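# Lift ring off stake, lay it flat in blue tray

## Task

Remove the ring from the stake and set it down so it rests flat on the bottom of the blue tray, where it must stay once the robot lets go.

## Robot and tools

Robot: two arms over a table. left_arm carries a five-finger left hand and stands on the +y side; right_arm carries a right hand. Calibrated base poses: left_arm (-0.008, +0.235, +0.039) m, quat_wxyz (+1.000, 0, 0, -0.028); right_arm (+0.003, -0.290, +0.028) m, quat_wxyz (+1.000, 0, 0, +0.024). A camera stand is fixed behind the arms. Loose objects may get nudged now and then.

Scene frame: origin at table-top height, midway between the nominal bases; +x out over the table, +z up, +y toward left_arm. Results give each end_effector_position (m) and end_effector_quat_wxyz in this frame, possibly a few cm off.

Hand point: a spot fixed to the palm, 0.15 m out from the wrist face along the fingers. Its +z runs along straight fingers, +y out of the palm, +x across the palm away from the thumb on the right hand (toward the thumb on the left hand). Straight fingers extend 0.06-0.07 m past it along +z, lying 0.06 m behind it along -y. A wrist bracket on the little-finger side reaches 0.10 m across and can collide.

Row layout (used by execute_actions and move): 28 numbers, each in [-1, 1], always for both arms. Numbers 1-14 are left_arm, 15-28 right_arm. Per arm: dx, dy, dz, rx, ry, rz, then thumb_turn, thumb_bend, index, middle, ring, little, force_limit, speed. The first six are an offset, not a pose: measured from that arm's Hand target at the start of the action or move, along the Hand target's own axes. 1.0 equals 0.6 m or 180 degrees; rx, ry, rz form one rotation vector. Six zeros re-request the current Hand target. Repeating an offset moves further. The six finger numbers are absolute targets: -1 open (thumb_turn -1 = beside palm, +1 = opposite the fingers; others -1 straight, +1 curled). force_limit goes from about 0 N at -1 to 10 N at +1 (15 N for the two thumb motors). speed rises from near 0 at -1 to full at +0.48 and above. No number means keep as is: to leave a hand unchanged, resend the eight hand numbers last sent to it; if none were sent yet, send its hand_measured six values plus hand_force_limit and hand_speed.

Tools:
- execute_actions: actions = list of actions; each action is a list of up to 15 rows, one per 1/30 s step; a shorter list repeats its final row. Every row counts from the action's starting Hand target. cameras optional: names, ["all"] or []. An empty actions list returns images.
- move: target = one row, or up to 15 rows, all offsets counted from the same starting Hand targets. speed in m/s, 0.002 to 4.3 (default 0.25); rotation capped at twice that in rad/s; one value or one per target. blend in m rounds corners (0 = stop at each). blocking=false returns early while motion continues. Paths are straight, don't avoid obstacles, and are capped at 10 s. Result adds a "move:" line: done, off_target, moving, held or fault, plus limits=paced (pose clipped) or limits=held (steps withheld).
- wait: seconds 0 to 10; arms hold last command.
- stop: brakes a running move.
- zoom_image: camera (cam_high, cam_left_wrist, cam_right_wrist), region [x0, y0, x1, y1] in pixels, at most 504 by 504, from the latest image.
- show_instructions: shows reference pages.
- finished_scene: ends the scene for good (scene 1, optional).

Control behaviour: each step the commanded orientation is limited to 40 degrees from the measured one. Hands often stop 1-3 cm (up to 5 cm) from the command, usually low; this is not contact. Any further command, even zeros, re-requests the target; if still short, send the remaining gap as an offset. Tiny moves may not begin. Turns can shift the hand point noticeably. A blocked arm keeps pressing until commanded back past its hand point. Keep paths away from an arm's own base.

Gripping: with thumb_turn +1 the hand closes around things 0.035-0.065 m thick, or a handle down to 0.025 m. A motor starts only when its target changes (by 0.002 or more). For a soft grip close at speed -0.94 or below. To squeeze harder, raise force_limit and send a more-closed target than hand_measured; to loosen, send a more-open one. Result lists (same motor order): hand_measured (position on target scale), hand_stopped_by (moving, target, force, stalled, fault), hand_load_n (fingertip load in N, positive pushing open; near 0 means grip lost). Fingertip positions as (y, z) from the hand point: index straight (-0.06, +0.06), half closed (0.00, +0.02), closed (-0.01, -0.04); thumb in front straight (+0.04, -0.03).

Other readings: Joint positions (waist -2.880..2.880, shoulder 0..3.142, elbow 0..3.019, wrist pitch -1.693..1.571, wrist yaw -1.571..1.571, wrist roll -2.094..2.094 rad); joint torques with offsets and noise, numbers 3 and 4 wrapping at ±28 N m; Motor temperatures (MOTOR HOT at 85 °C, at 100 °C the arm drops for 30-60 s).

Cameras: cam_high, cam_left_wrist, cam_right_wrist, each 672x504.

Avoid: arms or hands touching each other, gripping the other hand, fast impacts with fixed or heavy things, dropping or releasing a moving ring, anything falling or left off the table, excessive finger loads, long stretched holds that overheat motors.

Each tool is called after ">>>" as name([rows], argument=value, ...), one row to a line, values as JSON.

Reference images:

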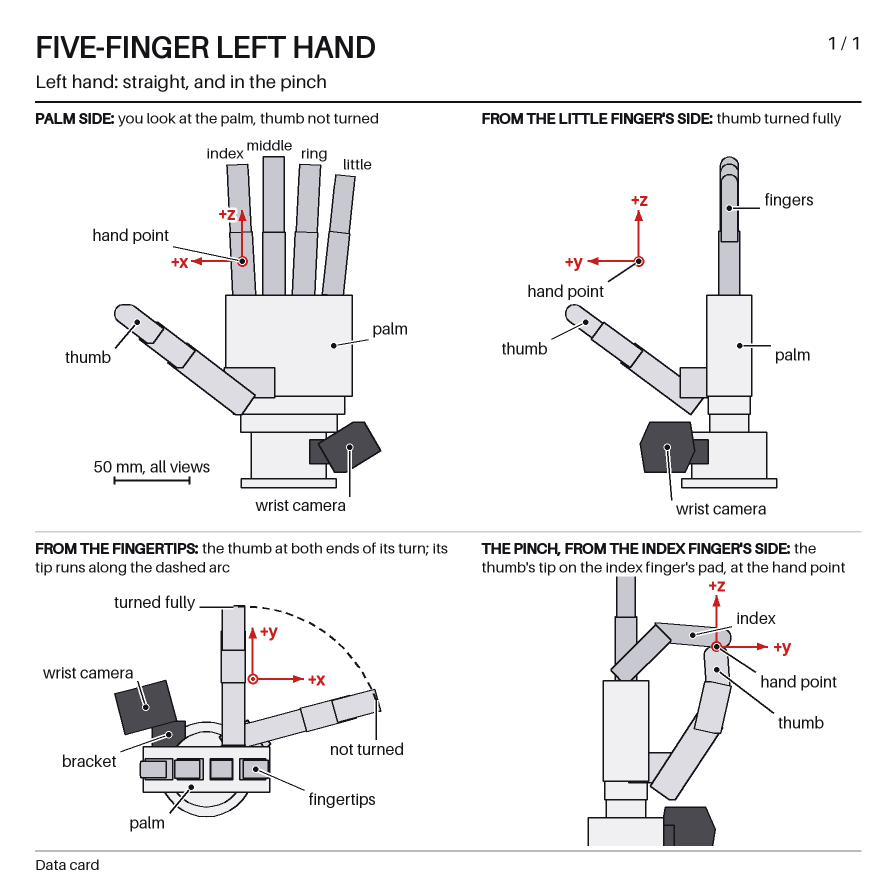

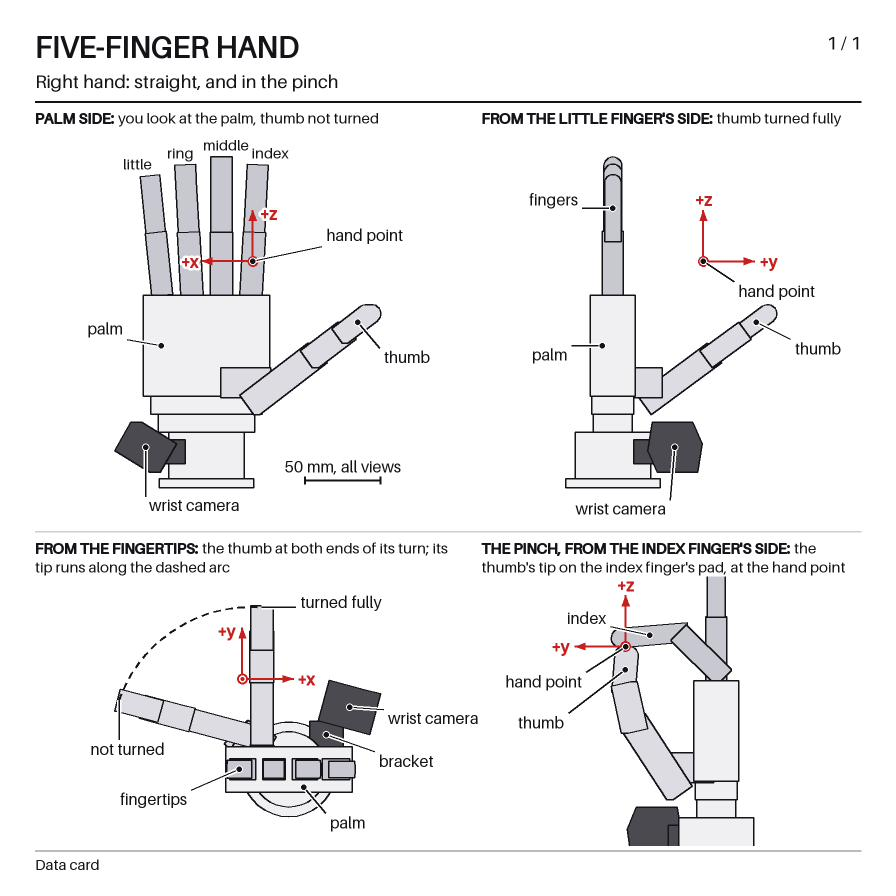

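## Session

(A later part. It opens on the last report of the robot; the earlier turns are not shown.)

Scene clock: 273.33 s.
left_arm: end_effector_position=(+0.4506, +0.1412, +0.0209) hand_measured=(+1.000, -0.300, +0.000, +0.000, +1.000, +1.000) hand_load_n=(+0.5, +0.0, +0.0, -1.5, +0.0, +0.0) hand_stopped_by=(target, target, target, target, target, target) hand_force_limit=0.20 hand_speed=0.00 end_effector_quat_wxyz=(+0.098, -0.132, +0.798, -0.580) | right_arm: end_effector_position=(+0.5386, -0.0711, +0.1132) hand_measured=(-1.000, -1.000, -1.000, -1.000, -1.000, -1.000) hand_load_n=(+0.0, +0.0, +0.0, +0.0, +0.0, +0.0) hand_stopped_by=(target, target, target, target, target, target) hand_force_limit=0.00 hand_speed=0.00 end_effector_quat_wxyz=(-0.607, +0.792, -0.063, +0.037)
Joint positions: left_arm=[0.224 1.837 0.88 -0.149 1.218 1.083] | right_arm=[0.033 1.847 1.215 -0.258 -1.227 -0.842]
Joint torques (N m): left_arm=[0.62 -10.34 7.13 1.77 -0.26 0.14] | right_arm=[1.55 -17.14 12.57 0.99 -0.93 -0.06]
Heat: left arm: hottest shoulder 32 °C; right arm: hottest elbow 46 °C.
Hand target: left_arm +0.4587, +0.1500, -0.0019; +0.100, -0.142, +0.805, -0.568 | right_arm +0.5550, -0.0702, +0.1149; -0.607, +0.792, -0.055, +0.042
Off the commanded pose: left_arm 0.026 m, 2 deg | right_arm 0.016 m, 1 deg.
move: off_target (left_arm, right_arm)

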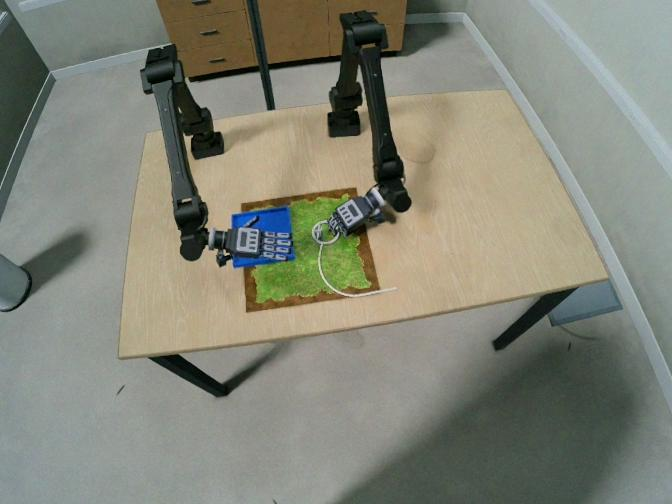

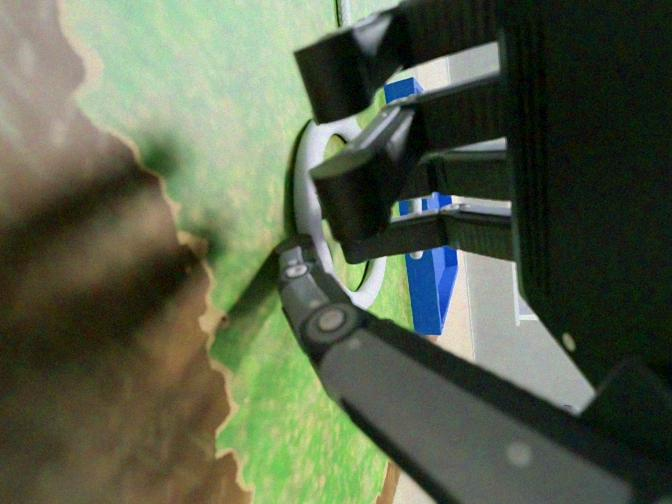

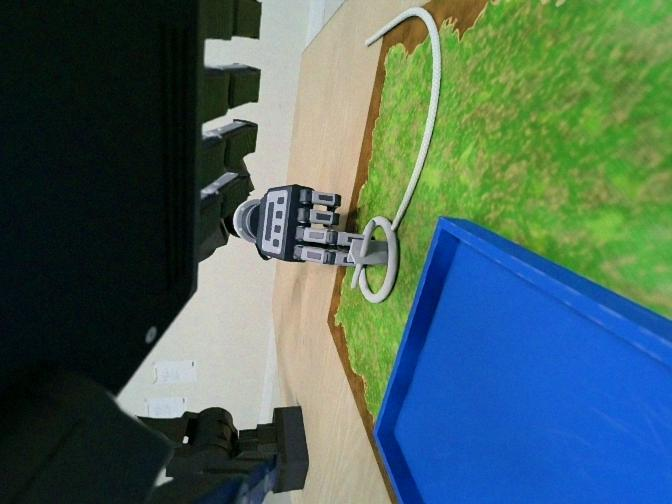

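>>> move(target=[0,0,0,0,0,0,1,-0.3,0.45,0.45,1,1,-0.6,-0.94,0,0,0,0,0,0,-1,-1,-1,-1,-1,-1,0,0], speed=0.06, cameras=["cam_left_wrist"])

>>> zoom_image(camera="cam_left_wrist", region=[210, 90, 400, 310])

Scene clock: 275.23 s.
left_arm: end_effector_position=(+0.4512, +0.1410, +0.0208) hand_measured=(+1.000, -0.300, +0.190, +0.028, +1.000, +1.000) hand_load_n=(+0.0, +0.0, +2.5, +0.5, +0.0, +0.0) hand_stopped_by=(target, target, force, force, target, target) hand_force_limit=-0.60 hand_speed=-0.94 end_effector_quat_wxyz=(+0.099, -0.131, +0.798, -0.580) | right_arm: end_effector_position=(+0.5386, -0.0711, +0.1132) hand_measured=(-1.000, -1.000, -1.000, -1.000, -1.000, -1.000) hand_load_n=(-0.5, +0.0, +0.0, +0.0, +0.0, +0.0) hand_stopped_by=(target, target, target, target, target, target) hand_force_limit=0.00 hand_speed=0.00 end_effector_quat_wxyz=(-0.607, +0.792, -0.063, +0.037)
Joint positions: left_arm=[0.224 1.839 0.88 -0.143 1.22 1.083] | right_arm=[0.033 1.847 1.215 -0.258 -1.227 -0.842]
Joint torques (N m): left_arm=[0.67 -10.17 7.1 1.61 -0.36 0.13] | right_arm=[1.55 -16.44 12.64 0.94 -0.93 0.01]
Heat: left arm: hottest shoulder 32 °C; right arm: hottest elbow 46 °C.
Hand target: left_arm +0.4587, +0.1500, -0.0019; +0.100, -0.142, +0.805, -0.568 | right_arm +0.5550, -0.0702, +0.1149; -0.607, +0.792, -0.055, +0.042
Off the commanded pose: left_arm 0.026 m, 2 deg | right_arm 0.016 m, 1 deg.
move: off_target (left_arm, right_arm)
Images, in order (width x height): cam_left_wrist 672x504.

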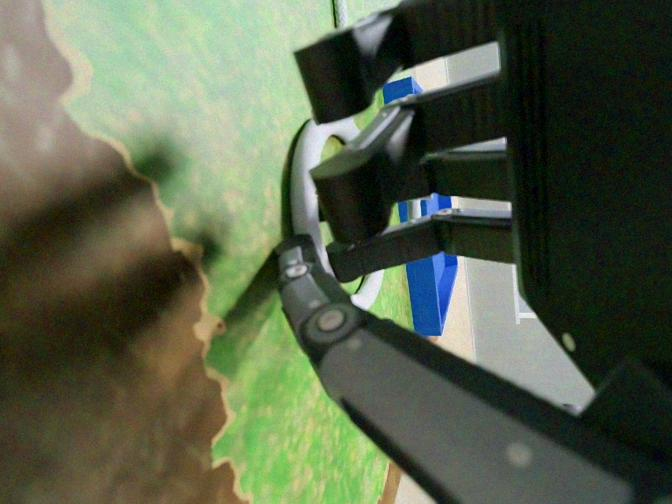

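Scaled by 2.291 from the camera's 672x504 image, which has a finer 960x720 frame.

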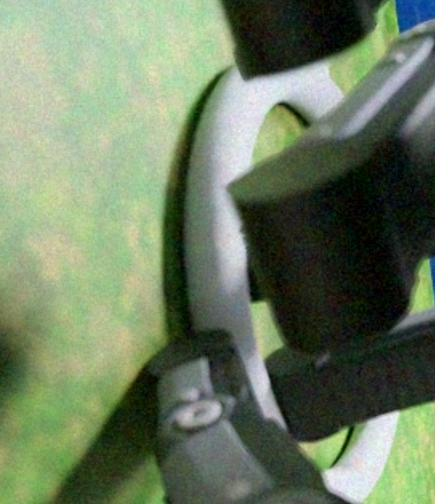

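>>> move(target=[0,0.0236,0.0084,0,0,0,1,-0.3,0.45,0.45,1,1,-0.6,-0.94,0,0,0,0,0,0,-1,-1,-1,-1,-1,-1,0,0], speed=0.06, cameras=["cam_left_wrist","cam_right_wrist"])

>>> zoom_image(camera="cam_left_wrist", region=[210, 90, 400, 310])

>>> zoom_image(camera="cam_right_wrist", region=[330, 200, 420, 310])

Scene clock: 278.10 s.
left_arm: end_effector_position=(+0.4524, +0.1392, +0.0196) hand_measured=(+1.000, -0.300, +0.190, +0.028, +1.000, +1.000) hand_load_n=(+0.0, +0.0, +0.0, -2.5, +0.0, +0.0) hand_stopped_by=(target, target, force, force, target, target) hand_force_limit=-0.60 hand_speed=-0.94 end_effector_quat_wxyz=(+0.100, -0.126, +0.793, -0.588) | right_arm: end_effector_position=(+0.5386, -0.0711, +0.1132) hand_measured=(-1.000, -1.000, -1.000, -1.000, -1.000, -1.000) hand_load_n=(-0.5, +0.0, +0.0, +0.0, +0.0, +0.0) hand_stopped_by=(target, target, target, target, target, target) hand_force_limit=0.00 hand_speed=0.00 end_effector_quat_wxyz=(-0.607, +0.792, -0.063, +0.037)
Joint positions: left_arm=[0.224 1.851 0.88 -0.119 1.238 1.077] | right_arm=[0.033 1.847 1.215 -0.258 -1.227 -0.842]
Joint torques (N m): left_arm=[0.67 -9.17 6.64 2.02 -1.21 0.25] | right_arm=[1.2 -16.85 12.64 0.83 -0.93 -0.07]
Heat: left arm: hottest shoulder 32 °C; right arm: hottest elbow 46 °C.
Hand target: left_arm +0.4587, +0.1500, -0.0170; +0.100, -0.142, +0.805, -0.568 | right_arm +0.5550, -0.0702, +0.1149; -0.607, +0.792, -0.055, +0.042
Off the commanded pose: left_arm 0.039 m, 3 deg | right_arm 0.016 m, 1 deg.
move: off_target (left_arm, right_arm)
Images, in order (width x height): cam_left_wrist 672x504, cam_right_wrist 672x504.

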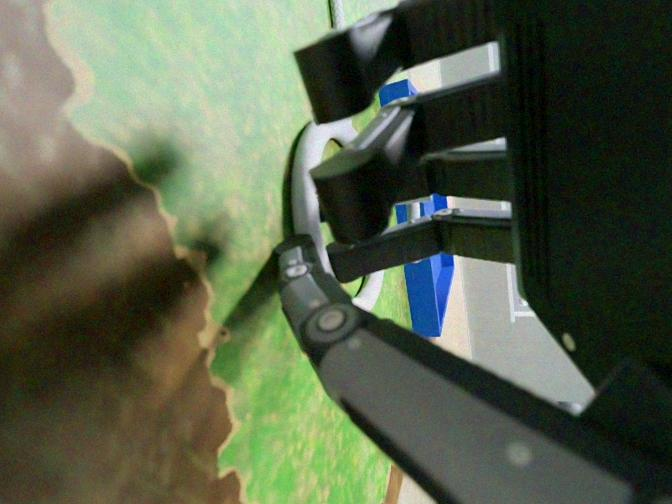

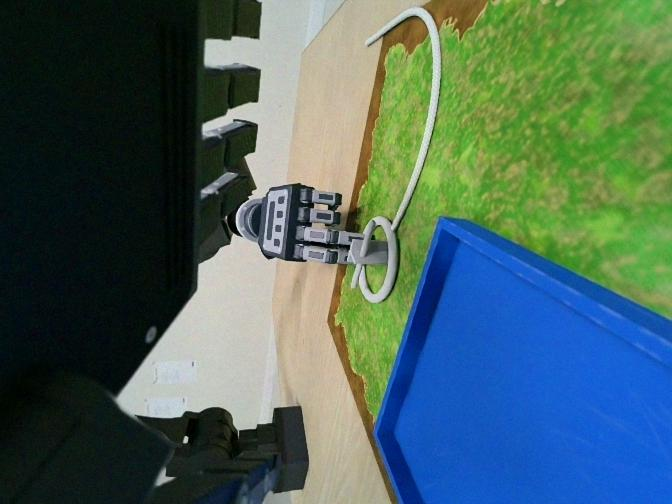

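Scaled by 2.291 from the camera's 672x504 image, which has a finer 960x720 frame.

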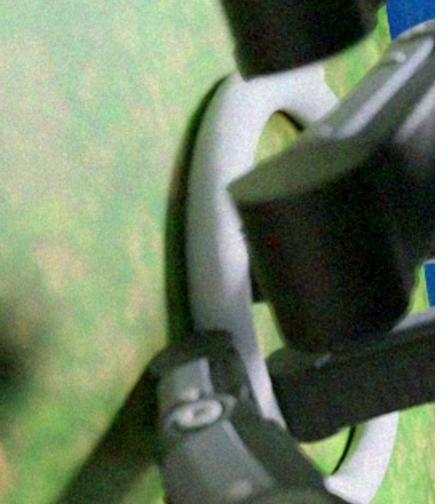

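Scaled by 4.582 from the camera's 672x504 image, which has a finer 960x720 frame.

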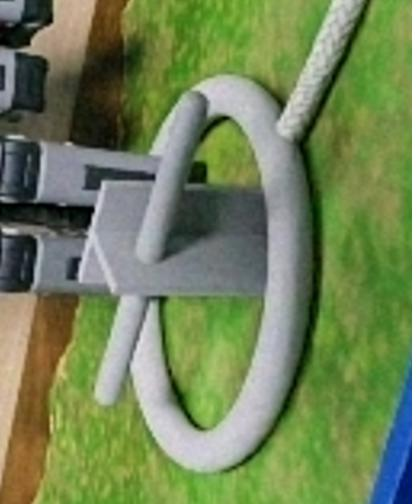

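>>> move([
  [0,-0.0424,-0.0151,0,0,0,1,-0.3,0.1,0.0,1,1,-0.3,-0.5,0,0,0,0,0,0,-1,-1,-1,-1,-1,-1,0,0],
  [0,-0.0424,-0.0151,0,0,0,1,-0.3,0.45,0.45,1,1,-0.4,-0.94,0,0,0,0,0,0,-1,-1,-1,-1,-1,-1,0,0],
], speed=0.06, cameras=["cam_left_wrist","cam_high"])

>>> zoom_image(camera="cam_left_wrist", region=[210, 90, 400, 310])

>>> zoom_image(camera="cam_high", region=[310, 215, 350, 245])

Scene clock: 281.17 s.
left_arm: end_effector_position=(+0.4532, +0.1419, +0.0206) hand_measured=(+1.000, -0.300, +0.206, +0.004, +1.000, +1.000) hand_load_n=(+0.0, +0.0, +3.5, +1.5, +0.0, +0.0) hand_stopped_by=(target, target, force, force, target, target) hand_force_limit=-0.40 hand_speed=-0.94 end_effector_quat_wxyz=(+0.097, -0.134, +0.797, -0.581) | right_arm: end_effector_position=(+0.5386, -0.0711, +0.1132) hand_measured=(-1.000, -1.000, -1.000, -1.000, -1.000, -1.000) hand_load_n=(+0.0, +0.0, +0.0, +0.0, +0.0, +0.0) hand_stopped_by=(target, target, target, target, target, target) hand_force_limit=0.00 hand_speed=0.00 end_effector_quat_wxyz=(-0.607, +0.792, -0.063, +0.037)
Joint positions: left_arm=[0.226 1.844 0.887 -0.147 1.221 1.077] | right_arm=[0.033 1.847 1.215 -0.258 -1.227 -0.842]
Joint torques (N m): left_arm=[0.44 -13.33 6.79 0.55 -0.44 0.17] | right_arm=[1.73 -17.32 12.81 1.06 -0.9 -0.06]
Heat: left arm: hottest shoulder 32 °C; right arm: hottest elbow 46 °C.
Hand target: left_arm +0.4586, +0.1500, +0.0099; +0.100, -0.142, +0.805, -0.568 | right_arm +0.5550, -0.0702, +0.1149; -0.607, +0.792, -0.055, +0.042
Off the commanded pose: left_arm 0.014 m, 2 deg | right_arm 0.016 m, 1 deg.
move: off_target (left_arm, right_arm); target 2's new numbers were sent with left_arm's hand 0.014 m and 2 deg from that target
Images, in order (width x height): cam_high 672x504, cam_left_wrist 672x504.

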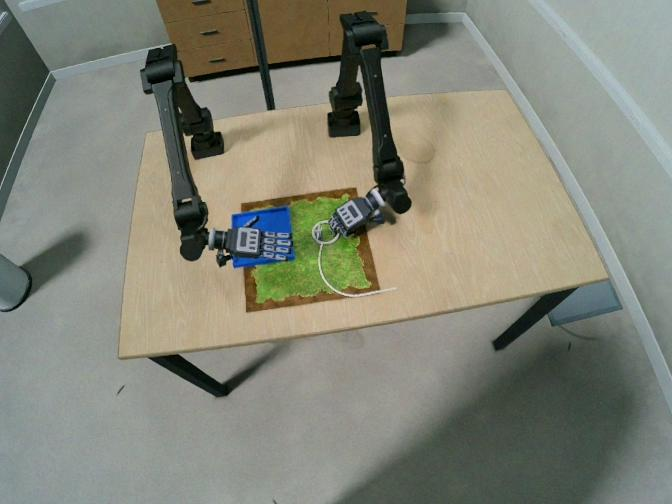

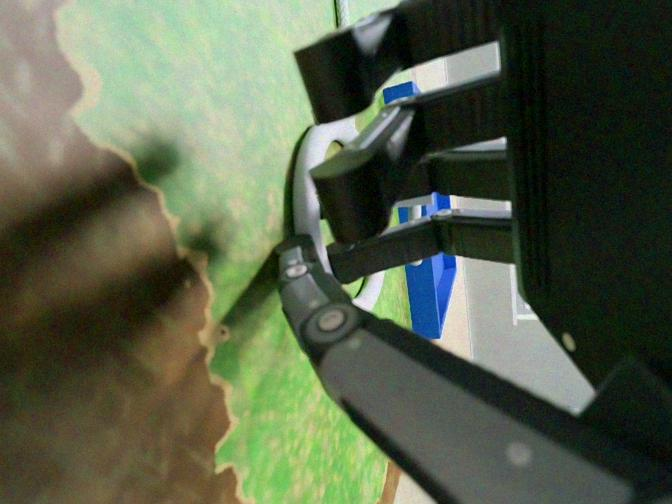

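Scaled by 2.291 from the camera's 672x504 image, which has a finer 960x720 frame.

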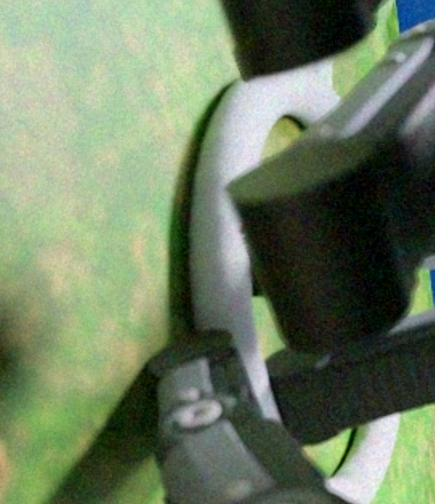

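Scaled by 12.600 from the camera's 672x504 image, which has a finer 960x720 frame.

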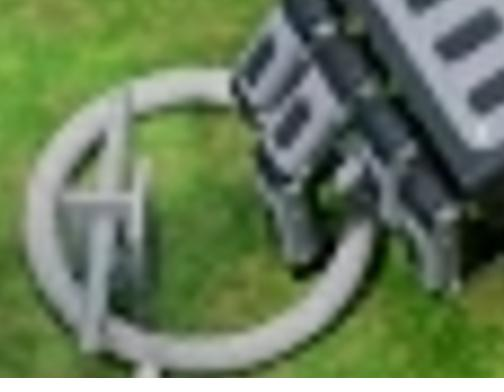

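>>> move([
  [0,0,0,0,0,0,1,-0.3,-0.05,-0.05,1,1,0.2,0,0,0,0,0,0,0,-1,-1,-1,-1,-1,-1,0,0],
  [0,-0.0314,-0.0112,0,0,0,1,-0.3,-0.05,-0.05,1,1,0.2,0,0,0,0,0,0,0,-1,-1,-1,-1,-1,-1,0,0],
  [0.0275,-0.0293,-0.0172,0,0,0,1,-0.3,-0.05,-0.05,1,1,0.2,0,0,0,0,0,0,0,-1,-1,-1,-1,-1,-1,0,0],
  [0.0275,0.0178,-0.0003,0,0,0,1,-0.3,-0.05,-0.05,1,1,0.2,0,0,0,0,0,0,0,-1,-1,-1,-1,-1,-1,0,0],
], speed=0.06, cameras=["all"])

>>> zoom_image(camera="cam_left_wrist", region=[210, 90, 400, 310])

>>> zoom_image(camera="cam_high", region=[310, 215, 350, 245])

>>> zoom_image(camera="cam_right_wrist", region=[330, 200, 420, 310])

Scene clock: 285.80 s.
left_arm: end_effector_position=(+0.4488, +0.1437, +0.0213) hand_measured=(+1.000, -0.300, -0.050, -0.050, +1.000, +1.000) hand_load_n=(+0.0, +0.0, +0.0, -0.5, +0.0, +0.5) hand_stopped_by=(target, target, target, target, target, target) hand_force_limit=0.20 hand_speed=0.00 end_effector_quat_wxyz=(+0.108, -0.129, +0.801, -0.574) | right_arm: end_effector_position=(+0.5386, -0.0711, +0.1132) hand_measured=(-1.000, -1.000, -1.000, -1.000, -1.000, -1.000) hand_load_n=(-0.5, +0.0, +0.0, +0.0, +0.0, +0.0) hand_stopped_by=(target, target, target, target, target, target) hand_force_limit=0.00 hand_speed=0.00 end_effector_quat_wxyz=(-0.607, +0.792, -0.063, +0.037)
Joint positions: left_arm=[0.227 1.822 0.863 -0.132 1.204 1.089] | right_arm=[0.033 1.847 1.215 -0.258 -1.227 -0.842]
Joint torques (N m): left_arm=[0.38 -11.58 4.49 1.7 0.38 0.1] | right_arm=[1.38 -16.73 12.55 0.94 -0.94 -0.07]
Heat: left arm: hottest shoulder 32 °C; right arm: hottest elbow 46 °C.
Hand target: left_arm +0.4419, +0.1479, +0.0000; +0.100, -0.142, +0.805, -0.568 | right_arm +0.5550, -0.0702, +0.1149; -0.607, +0.792, -0.055, +0.042
Off the commanded pose: left_arm 0.023 m, 2 deg | right_arm 0.016 m, 1 deg.
move: off_target (left_arm, right_arm)

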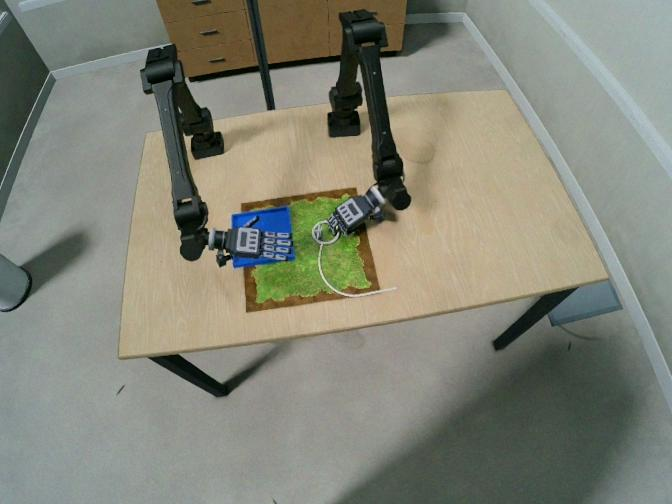

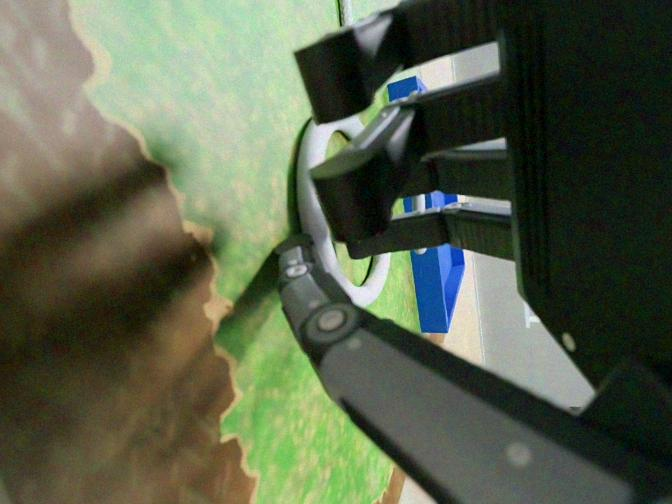

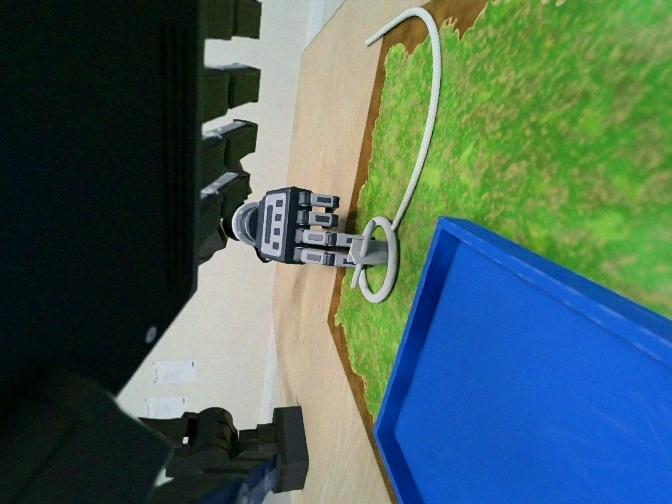

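Scaled by 2.291 from the camera's 672x504 image, which has a finer 960x720 frame.

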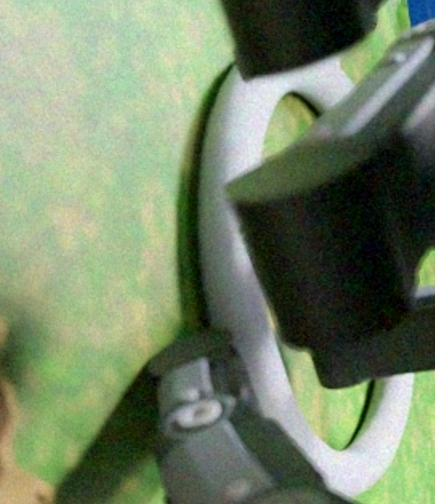

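Scaled by 12.600 from the camera's 672x504 image, which has a finer 960x720 frame.

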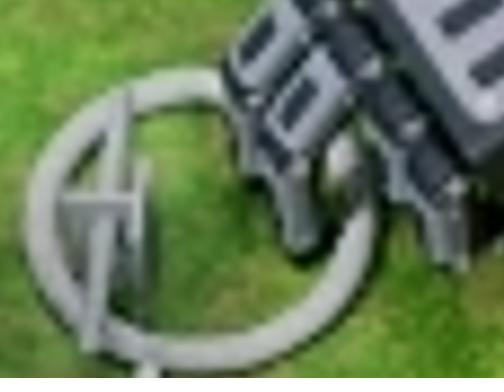

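Scaled by 4.582 from the camera's 672x504 image, which has a finer 960x720 frame.

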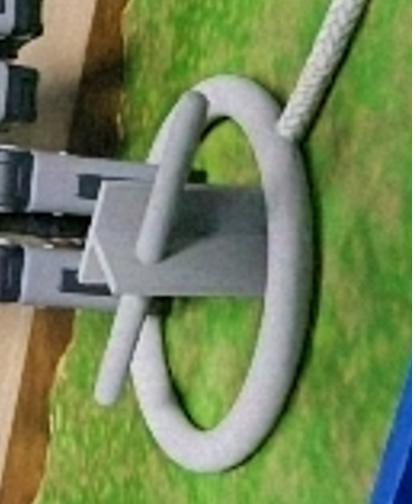

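>>> move([
  [0,-0.0471,-0.0168,0,0,0,1,-0.3,-0.05,-0.05,1,1,0.2,0,0,0,0,0,0,0,-1,-1,-1,-1,-1,-1,0,0],
  [0.0248,-0.0471,-0.017,0,0,0,1,-0.3,-0.05,-0.05,1,1,0.2,0,0,0,0,0,0,0,-1,-1,-1,-1,-1,-1,0,0],
], speed=0.06, cameras=["cam_high"])

Scene clock: 288.13 s.
left_arm: end_effector_position=(+0.4294, +0.1417, +0.0291) hand_measured=(+1.000, -0.300, -0.050, -0.050, +1.000, +1.000) hand_load_n=(+0.0, +0.0, +0.0, +0.0, +0.0, +0.0) hand_stopped_by=(target, target, target, target, target, target) hand_force_limit=0.20 hand_speed=0.00 end_effector_quat_wxyz=(+0.096, -0.141, +0.804, -0.569) | right_arm: end_effector_position=(+0.5386, -0.0711, +0.1132) hand_measured=(-1.000, -1.000, -1.000, -1.000, -1.000, -1.000) hand_load_n=(-0.5, +0.0, +0.0, +0.0, +0.0, +0.0) hand_stopped_by=(target, target, target, target, target, target) hand_force_limit=0.00 hand_speed=0.00 end_effector_quat_wxyz=(-0.607, +0.792, -0.063, +0.037)
Joint positions: left_arm=[0.227 1.77 0.825 -0.179 1.192 1.089] | right_arm=[0.033 1.847 1.215 -0.258 -1.227 -0.842]
Joint torques (N m): left_arm=[0.26 -14.62 4.77 1.62 0.81 -0.04] | right_arm=[0.67 -16.62 12.53 0.9 -0.93 0]
Heat: left arm: hottest shoulder 32 °C; right arm: hottest elbow 46 °C.
Hand target: left_arm +0.4279, +0.1430, +0.0300; +0.100, -0.142, +0.805, -0.568 | right_arm +0.5550, -0.0702, +0.1149; -0.607, +0.792, -0.055, +0.042
Off the commanded pose: left_arm 0.002 m, 0 deg | right_arm 0.016 m, 1 deg.
move: off_target (right_arm)
Images, in order (width x height): cam_high 672x504.

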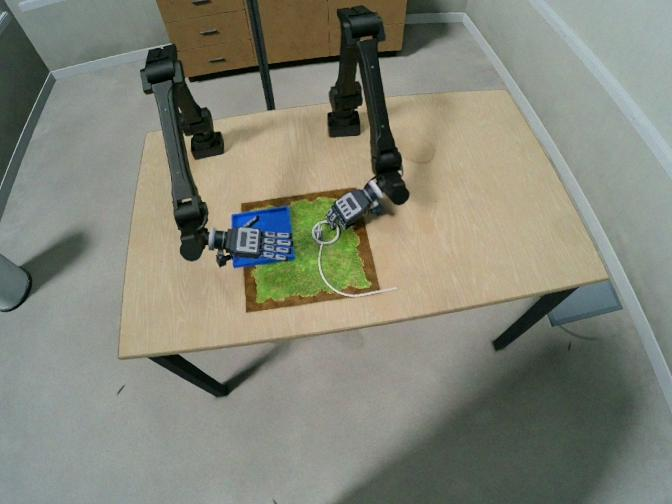

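>>> move(target=[0,0.0503,0.018,0,0,0,1,-0.3,-0.05,-0.05,1,1,0.2,0,0,0,0,0,0,0,-1,-1,-1,-1,-1,-1,0,0], speed=0.06, cameras=["all"])

>>> zoom_image(camera="cam_left_wrist", region=[210, 90, 400, 310])

>>> zoom_image(camera="cam_high", region=[310, 215, 350, 245])

>>> zoom_image(camera="cam_right_wrist", region=[330, 200, 420, 310])

Scene clock: 289.77 s.
left_arm: end_effector_position=(+0.4365, +0.1418, +0.0202) hand_measured=(+1.000, -0.300, -0.050, -0.050, +1.000, +1.000) hand_load_n=(+0.0, +0.0, +0.0, -1.0, +0.0, +0.0) hand_stopped_by=(target, target, target, target, target, target) hand_force_limit=0.20 hand_speed=0.00 end_effector_quat_wxyz=(+0.113, -0.126, +0.801, -0.574) | right_arm: end_effector_position=(+0.5386, -0.0711, +0.1132) hand_measured=(-1.000, -1.000, -1.000, -1.000, -1.000, -1.000) hand_load_n=(-0.5, +0.0, +0.0, +0.0, +0.0, +0.0) hand_stopped_by=(target, target, target, target, target, target) hand_force_limit=0.00 hand_speed=0.00 end_effector_quat_wxyz=(-0.607, +0.792, -0.063, +0.037)
Joint positions: left_arm=[0.228 1.8 0.817 -0.093 1.204 1.086] | right_arm=[0.033 1.847 1.215 -0.258 -1.227 -0.842]
Joint torques (N m): left_arm=[0.15 -10.75 4.31 1.8 0.27 0.01] | right_arm=[1.08 -16.09 12.67 0.81 -0.97 -0.03]
Heat: left arm: hottest shoulder 32 °C; right arm: hottest elbow 46 °C.
Hand target: left_arm +0.4278, +0.1430, -0.0021; +0.100, -0.142, +0.804, -0.568 | right_arm +0.5550, -0.0702, +0.1149; -0.607, +0.792, -0.055, +0.042
Off the commanded pose: left_arm 0.024 m, 3 deg | right_arm 0.016 m, 1 deg.
move: off_target (left_arm, right_arm)

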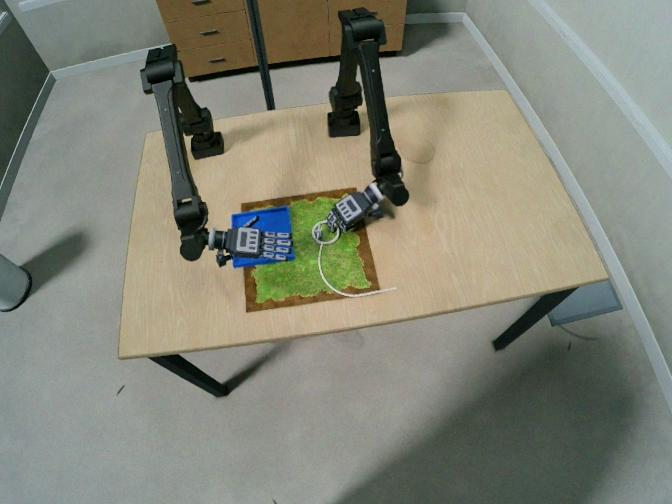

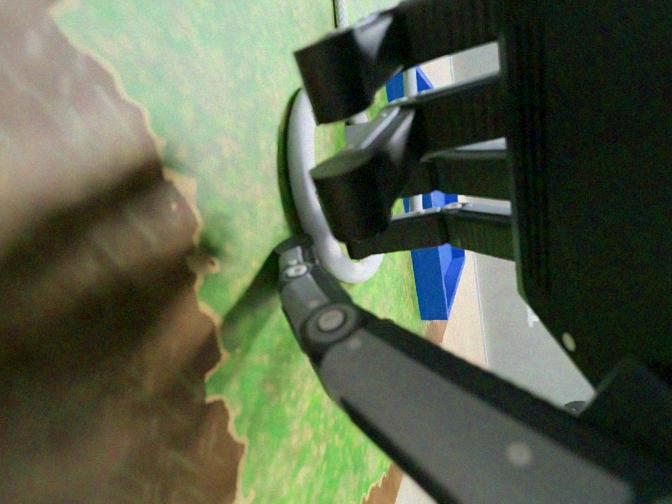

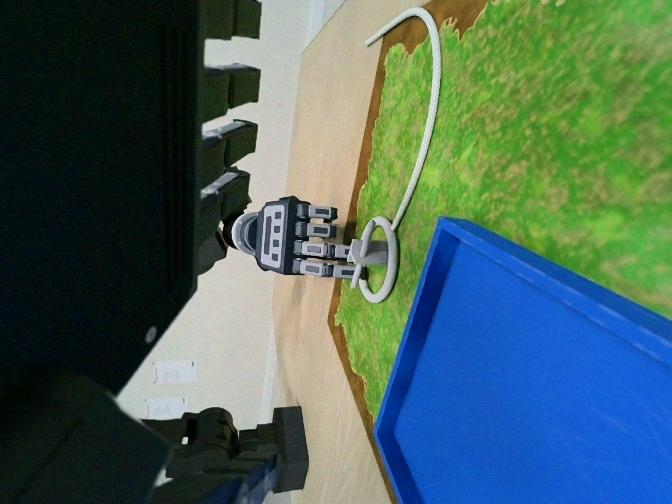

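Scaled by 2.291 from the camera's 672x504 image, which has a finer 960x720 frame.

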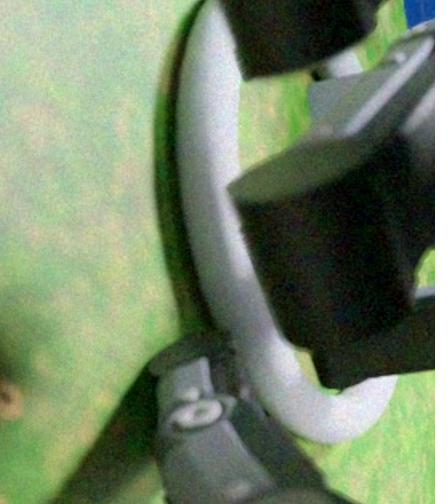

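Scaled by 12.600 from the camera's 672x504 image, which has a finer 960x720 frame.

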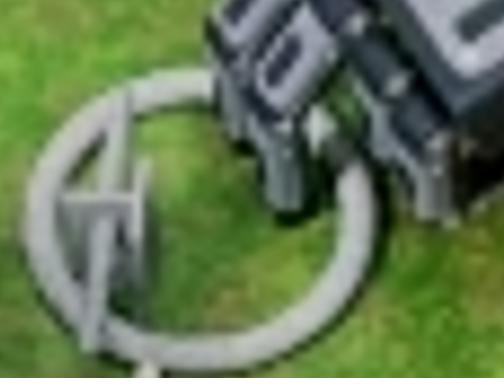

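Scaled by 4.582 from the camera's 672x504 image, which has a finer 960x720 frame.

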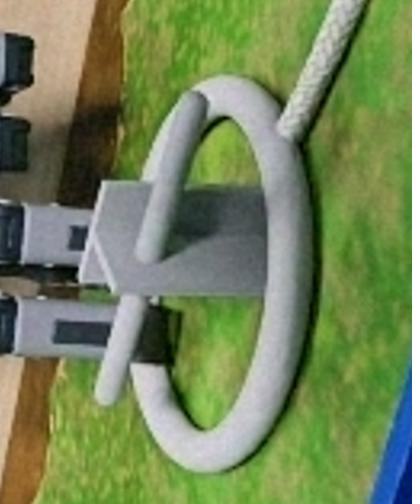

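>>> move([
  [0,-0.0236,-0.0084,0,0,0,1,-0.3,0.45,0.45,1,1,-0.4,-0.94,0,0,0,0,0,0,-1,-1,-1,-1,-1,-1,0,0],
], speed=0.06, cameras=["cam_left_wrist","cam_high","cam_right_wrist"])

>>> zoom_image(camera="cam_left_wrist", region=[210, 90, 400, 310])

>>> zoom_image(camera="cam_high", region=[310, 215, 350, 245])

>>> zoom_image(camera="cam_right_wrist", region=[330, 200, 420, 310])

Scene clock: 291.43 s.
left_arm: end_effector_position=(+0.4356, +0.1410, +0.0209) hand_measured=(+1.000, -0.300, +0.004, +0.062, +1.000, +1.000) hand_load_n=(+0.0, +0.0, +3.0, +2.5, +0.0, +0.5) hand_stopped_by=(target, target, force, force, target, target) hand_force_limit=-0.40 hand_speed=-0.94 end_effector_quat_wxyz=(+0.112, -0.127, +0.801, -0.574) | right_arm: end_effector_position=(+0.5386, -0.0711, +0.1132) hand_measured=(-1.000, -1.000, -1.000, -1.000, -1.000, -1.000) hand_load_n=(+0.0, +0.0, +0.0, +0.0, -0.5, +0.0) hand_stopped_by=(target, target, target, target, target, target) hand_force_limit=0.00 hand_speed=0.00 end_effector_quat_wxyz=(-0.607, +0.792, -0.063, +0.037)
Joint positions: left_arm=[0.227 1.798 0.817 -0.099 1.205 1.086] | right_arm=[0.033 1.847 1.215 -0.258 -1.227 -0.842]
Joint torques (N m): left_arm=[-0.15 -13.33 4.7 0.42 0.23 -0.02] | right_arm=[1.26 -16.97 12.75 0.77 -0.92 -0.05]
Heat: left arm: hottest shoulder 32 °C; right arm: hottest elbow 46 °C.
Hand target: left_arm +0.4279, +0.1430, +0.0130; +0.100, -0.142, +0.804, -0.568 | right_arm +0.5550, -0.0702, +0.1149; -0.607, +0.792, -0.055, +0.042
Off the commanded pose: left_arm 0.011 m, 2 deg | right_arm 0.016 m, 1 deg.
move: off_target (left_arm, right_arm)

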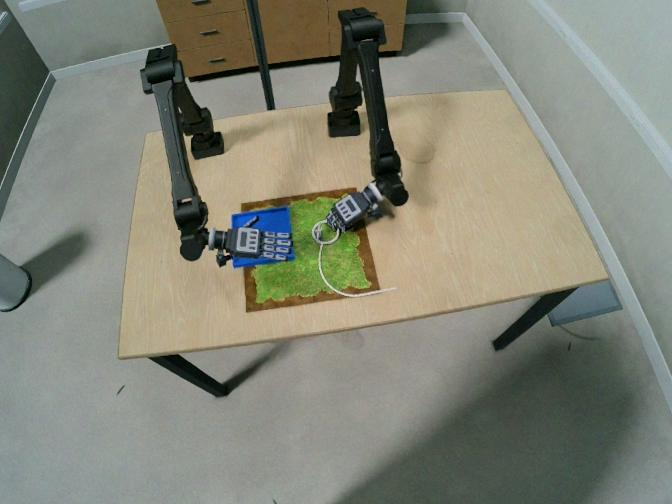

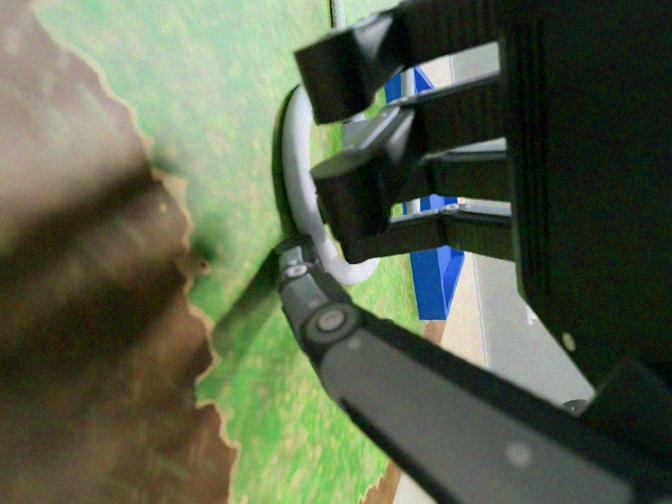

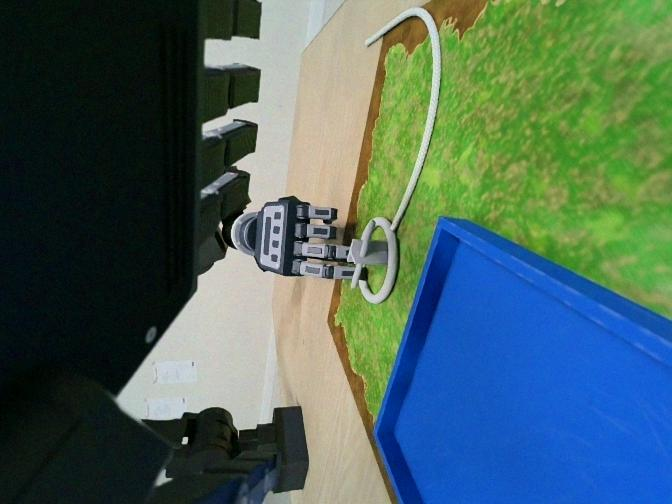

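Scaled by 2.291 from the camera's 672x504 image, which has a finer 960x720 frame.

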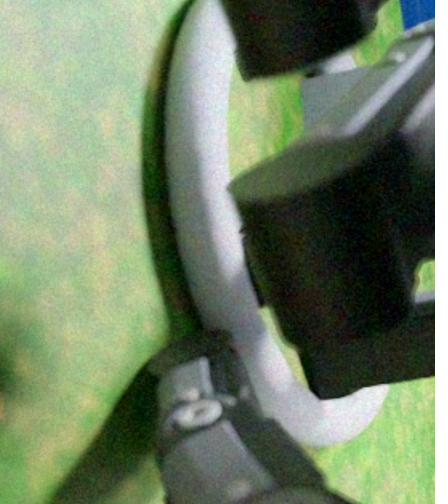

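Scaled by 12.600 from the camera's 672x504 image, which has a finer 960x720 frame.

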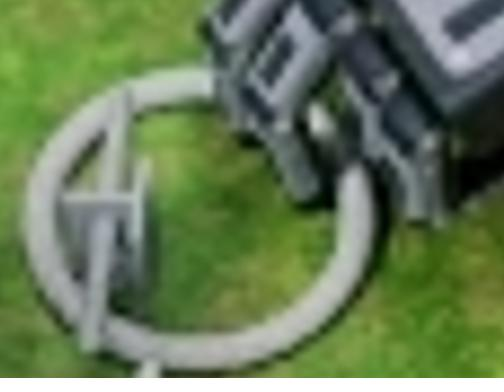

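Scaled by 4.582 from the camera's 672x504 image, which has a finer 960x720 frame.

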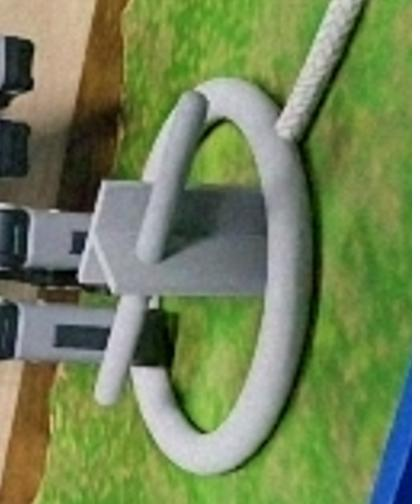

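>>> move([
  [-0.0047,0.0044,0.0142,0,0,0,1,-0.3,0.45,0.45,1,1,-0.4,-0.94,0,0,0,0,0,0,-1,-1,-1,-1,-1,-1,0,0],
  [-0.0047,0.0044,0.0142,0,0,0,1,-0.3,0.46,0.46,1,1,-0.4,-0.94,0,0,0,0,0,0,-1,-1,-1,-1,-1,-1,0,0],
], speed=0.06, cameras=["cam_left_wrist","cam_high"])

>>> zoom_image(camera="cam_left_wrist", region=[210, 90, 400, 310])

>>> zoom_image(camera="cam_high", region=[310, 215, 350, 245])

Scene clock: 294.10 s.
left_arm: end_effector_position=(+0.4377, +0.1353, +0.0214) hand_measured=(+1.000, -0.300, +0.088, +0.134, +1.000, +1.000) hand_load_n=(+0.5, +0.0, +3.5, +1.0, +0.0, +0.0) hand_stopped_by=(target, target, force, force, target, target) hand_force_limit=-0.40 hand_speed=-0.94 end_effector_quat_wxyz=(+0.110, -0.128, +0.802, -0.573) | right_arm: end_effector_position=(+0.5386, -0.0711, +0.1132) hand_measured=(-1.000, -1.000, -1.000, -1.000, -1.000, -1.000) hand_load_n=(+0.0, +0.0, +0.0, +0.0, +0.0, +0.0) hand_stopped_by=(target, target, target, target, target, target) hand_force_limit=0.00 hand_speed=0.00 end_effector_quat_wxyz=(-0.607, +0.792, -0.063, +0.037)
Joint positions: left_arm=[0.212 1.798 0.817 -0.073 1.196 1.053] | right_arm=[0.033 1.847 1.215 -0.258 -1.227 -0.842]
Joint torques (N m): left_arm=[0.21 -11.87 4.98 1.4 0.31 -0.05] | right_arm=[1.79 -17.38 12.6 0.94 -0.92 -0.06]
Heat: left arm: hottest shoulder 32 °C; right arm: hottest elbow 46 °C.
Hand target: left_arm +0.4329, +0.1372, +0.0077; +0.100, -0.142, +0.804, -0.568 | right_arm +0.5550, -0.0702, +0.1149; -0.607, +0.792, -0.055, +0.042
Off the commanded pose: left_arm 0.015 m, 2 deg | right_arm 0.016 m, 1 deg.
move: off_target (left_arm, right_arm); target 2's new numbers were sent with left_arm's hand 0.015 m and 2 deg from that target
Images, in order (width x height): cam_high 672x504, cam_left_wrist 672x504.

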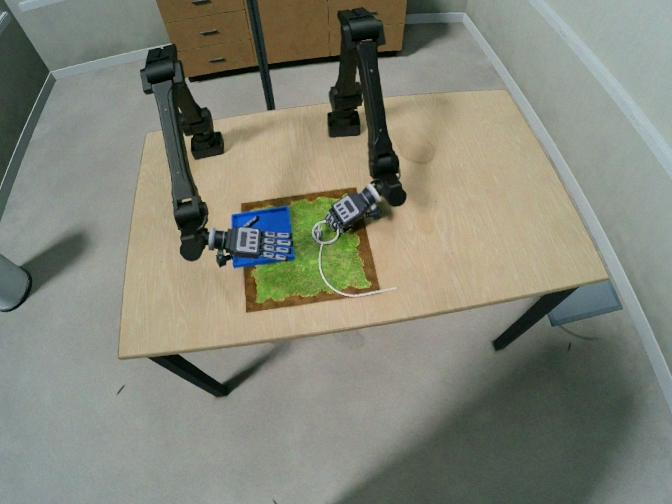

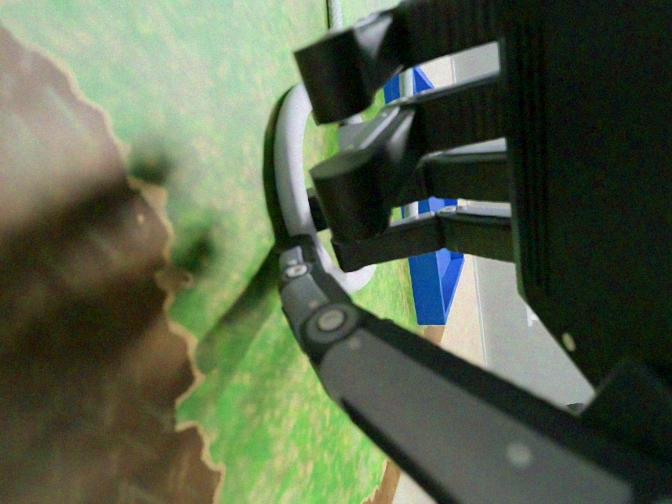

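Scaled by 2.291 from the camera's 672x504 image, which has a finer 960x720 frame.

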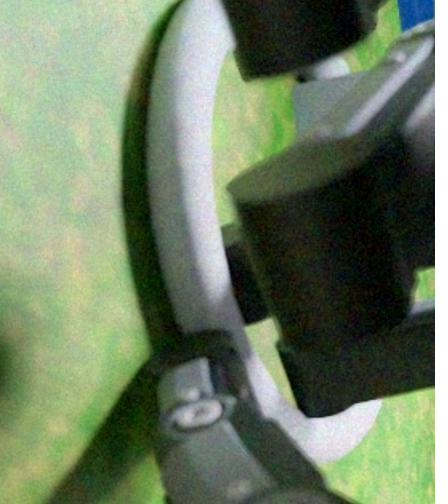

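Scaled by 12.600 from the camera's 672x504 image, which has a finer 960x720 frame.

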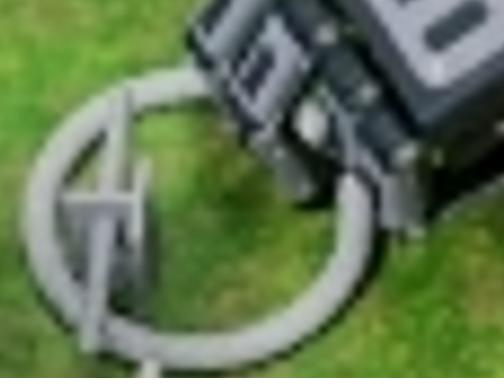

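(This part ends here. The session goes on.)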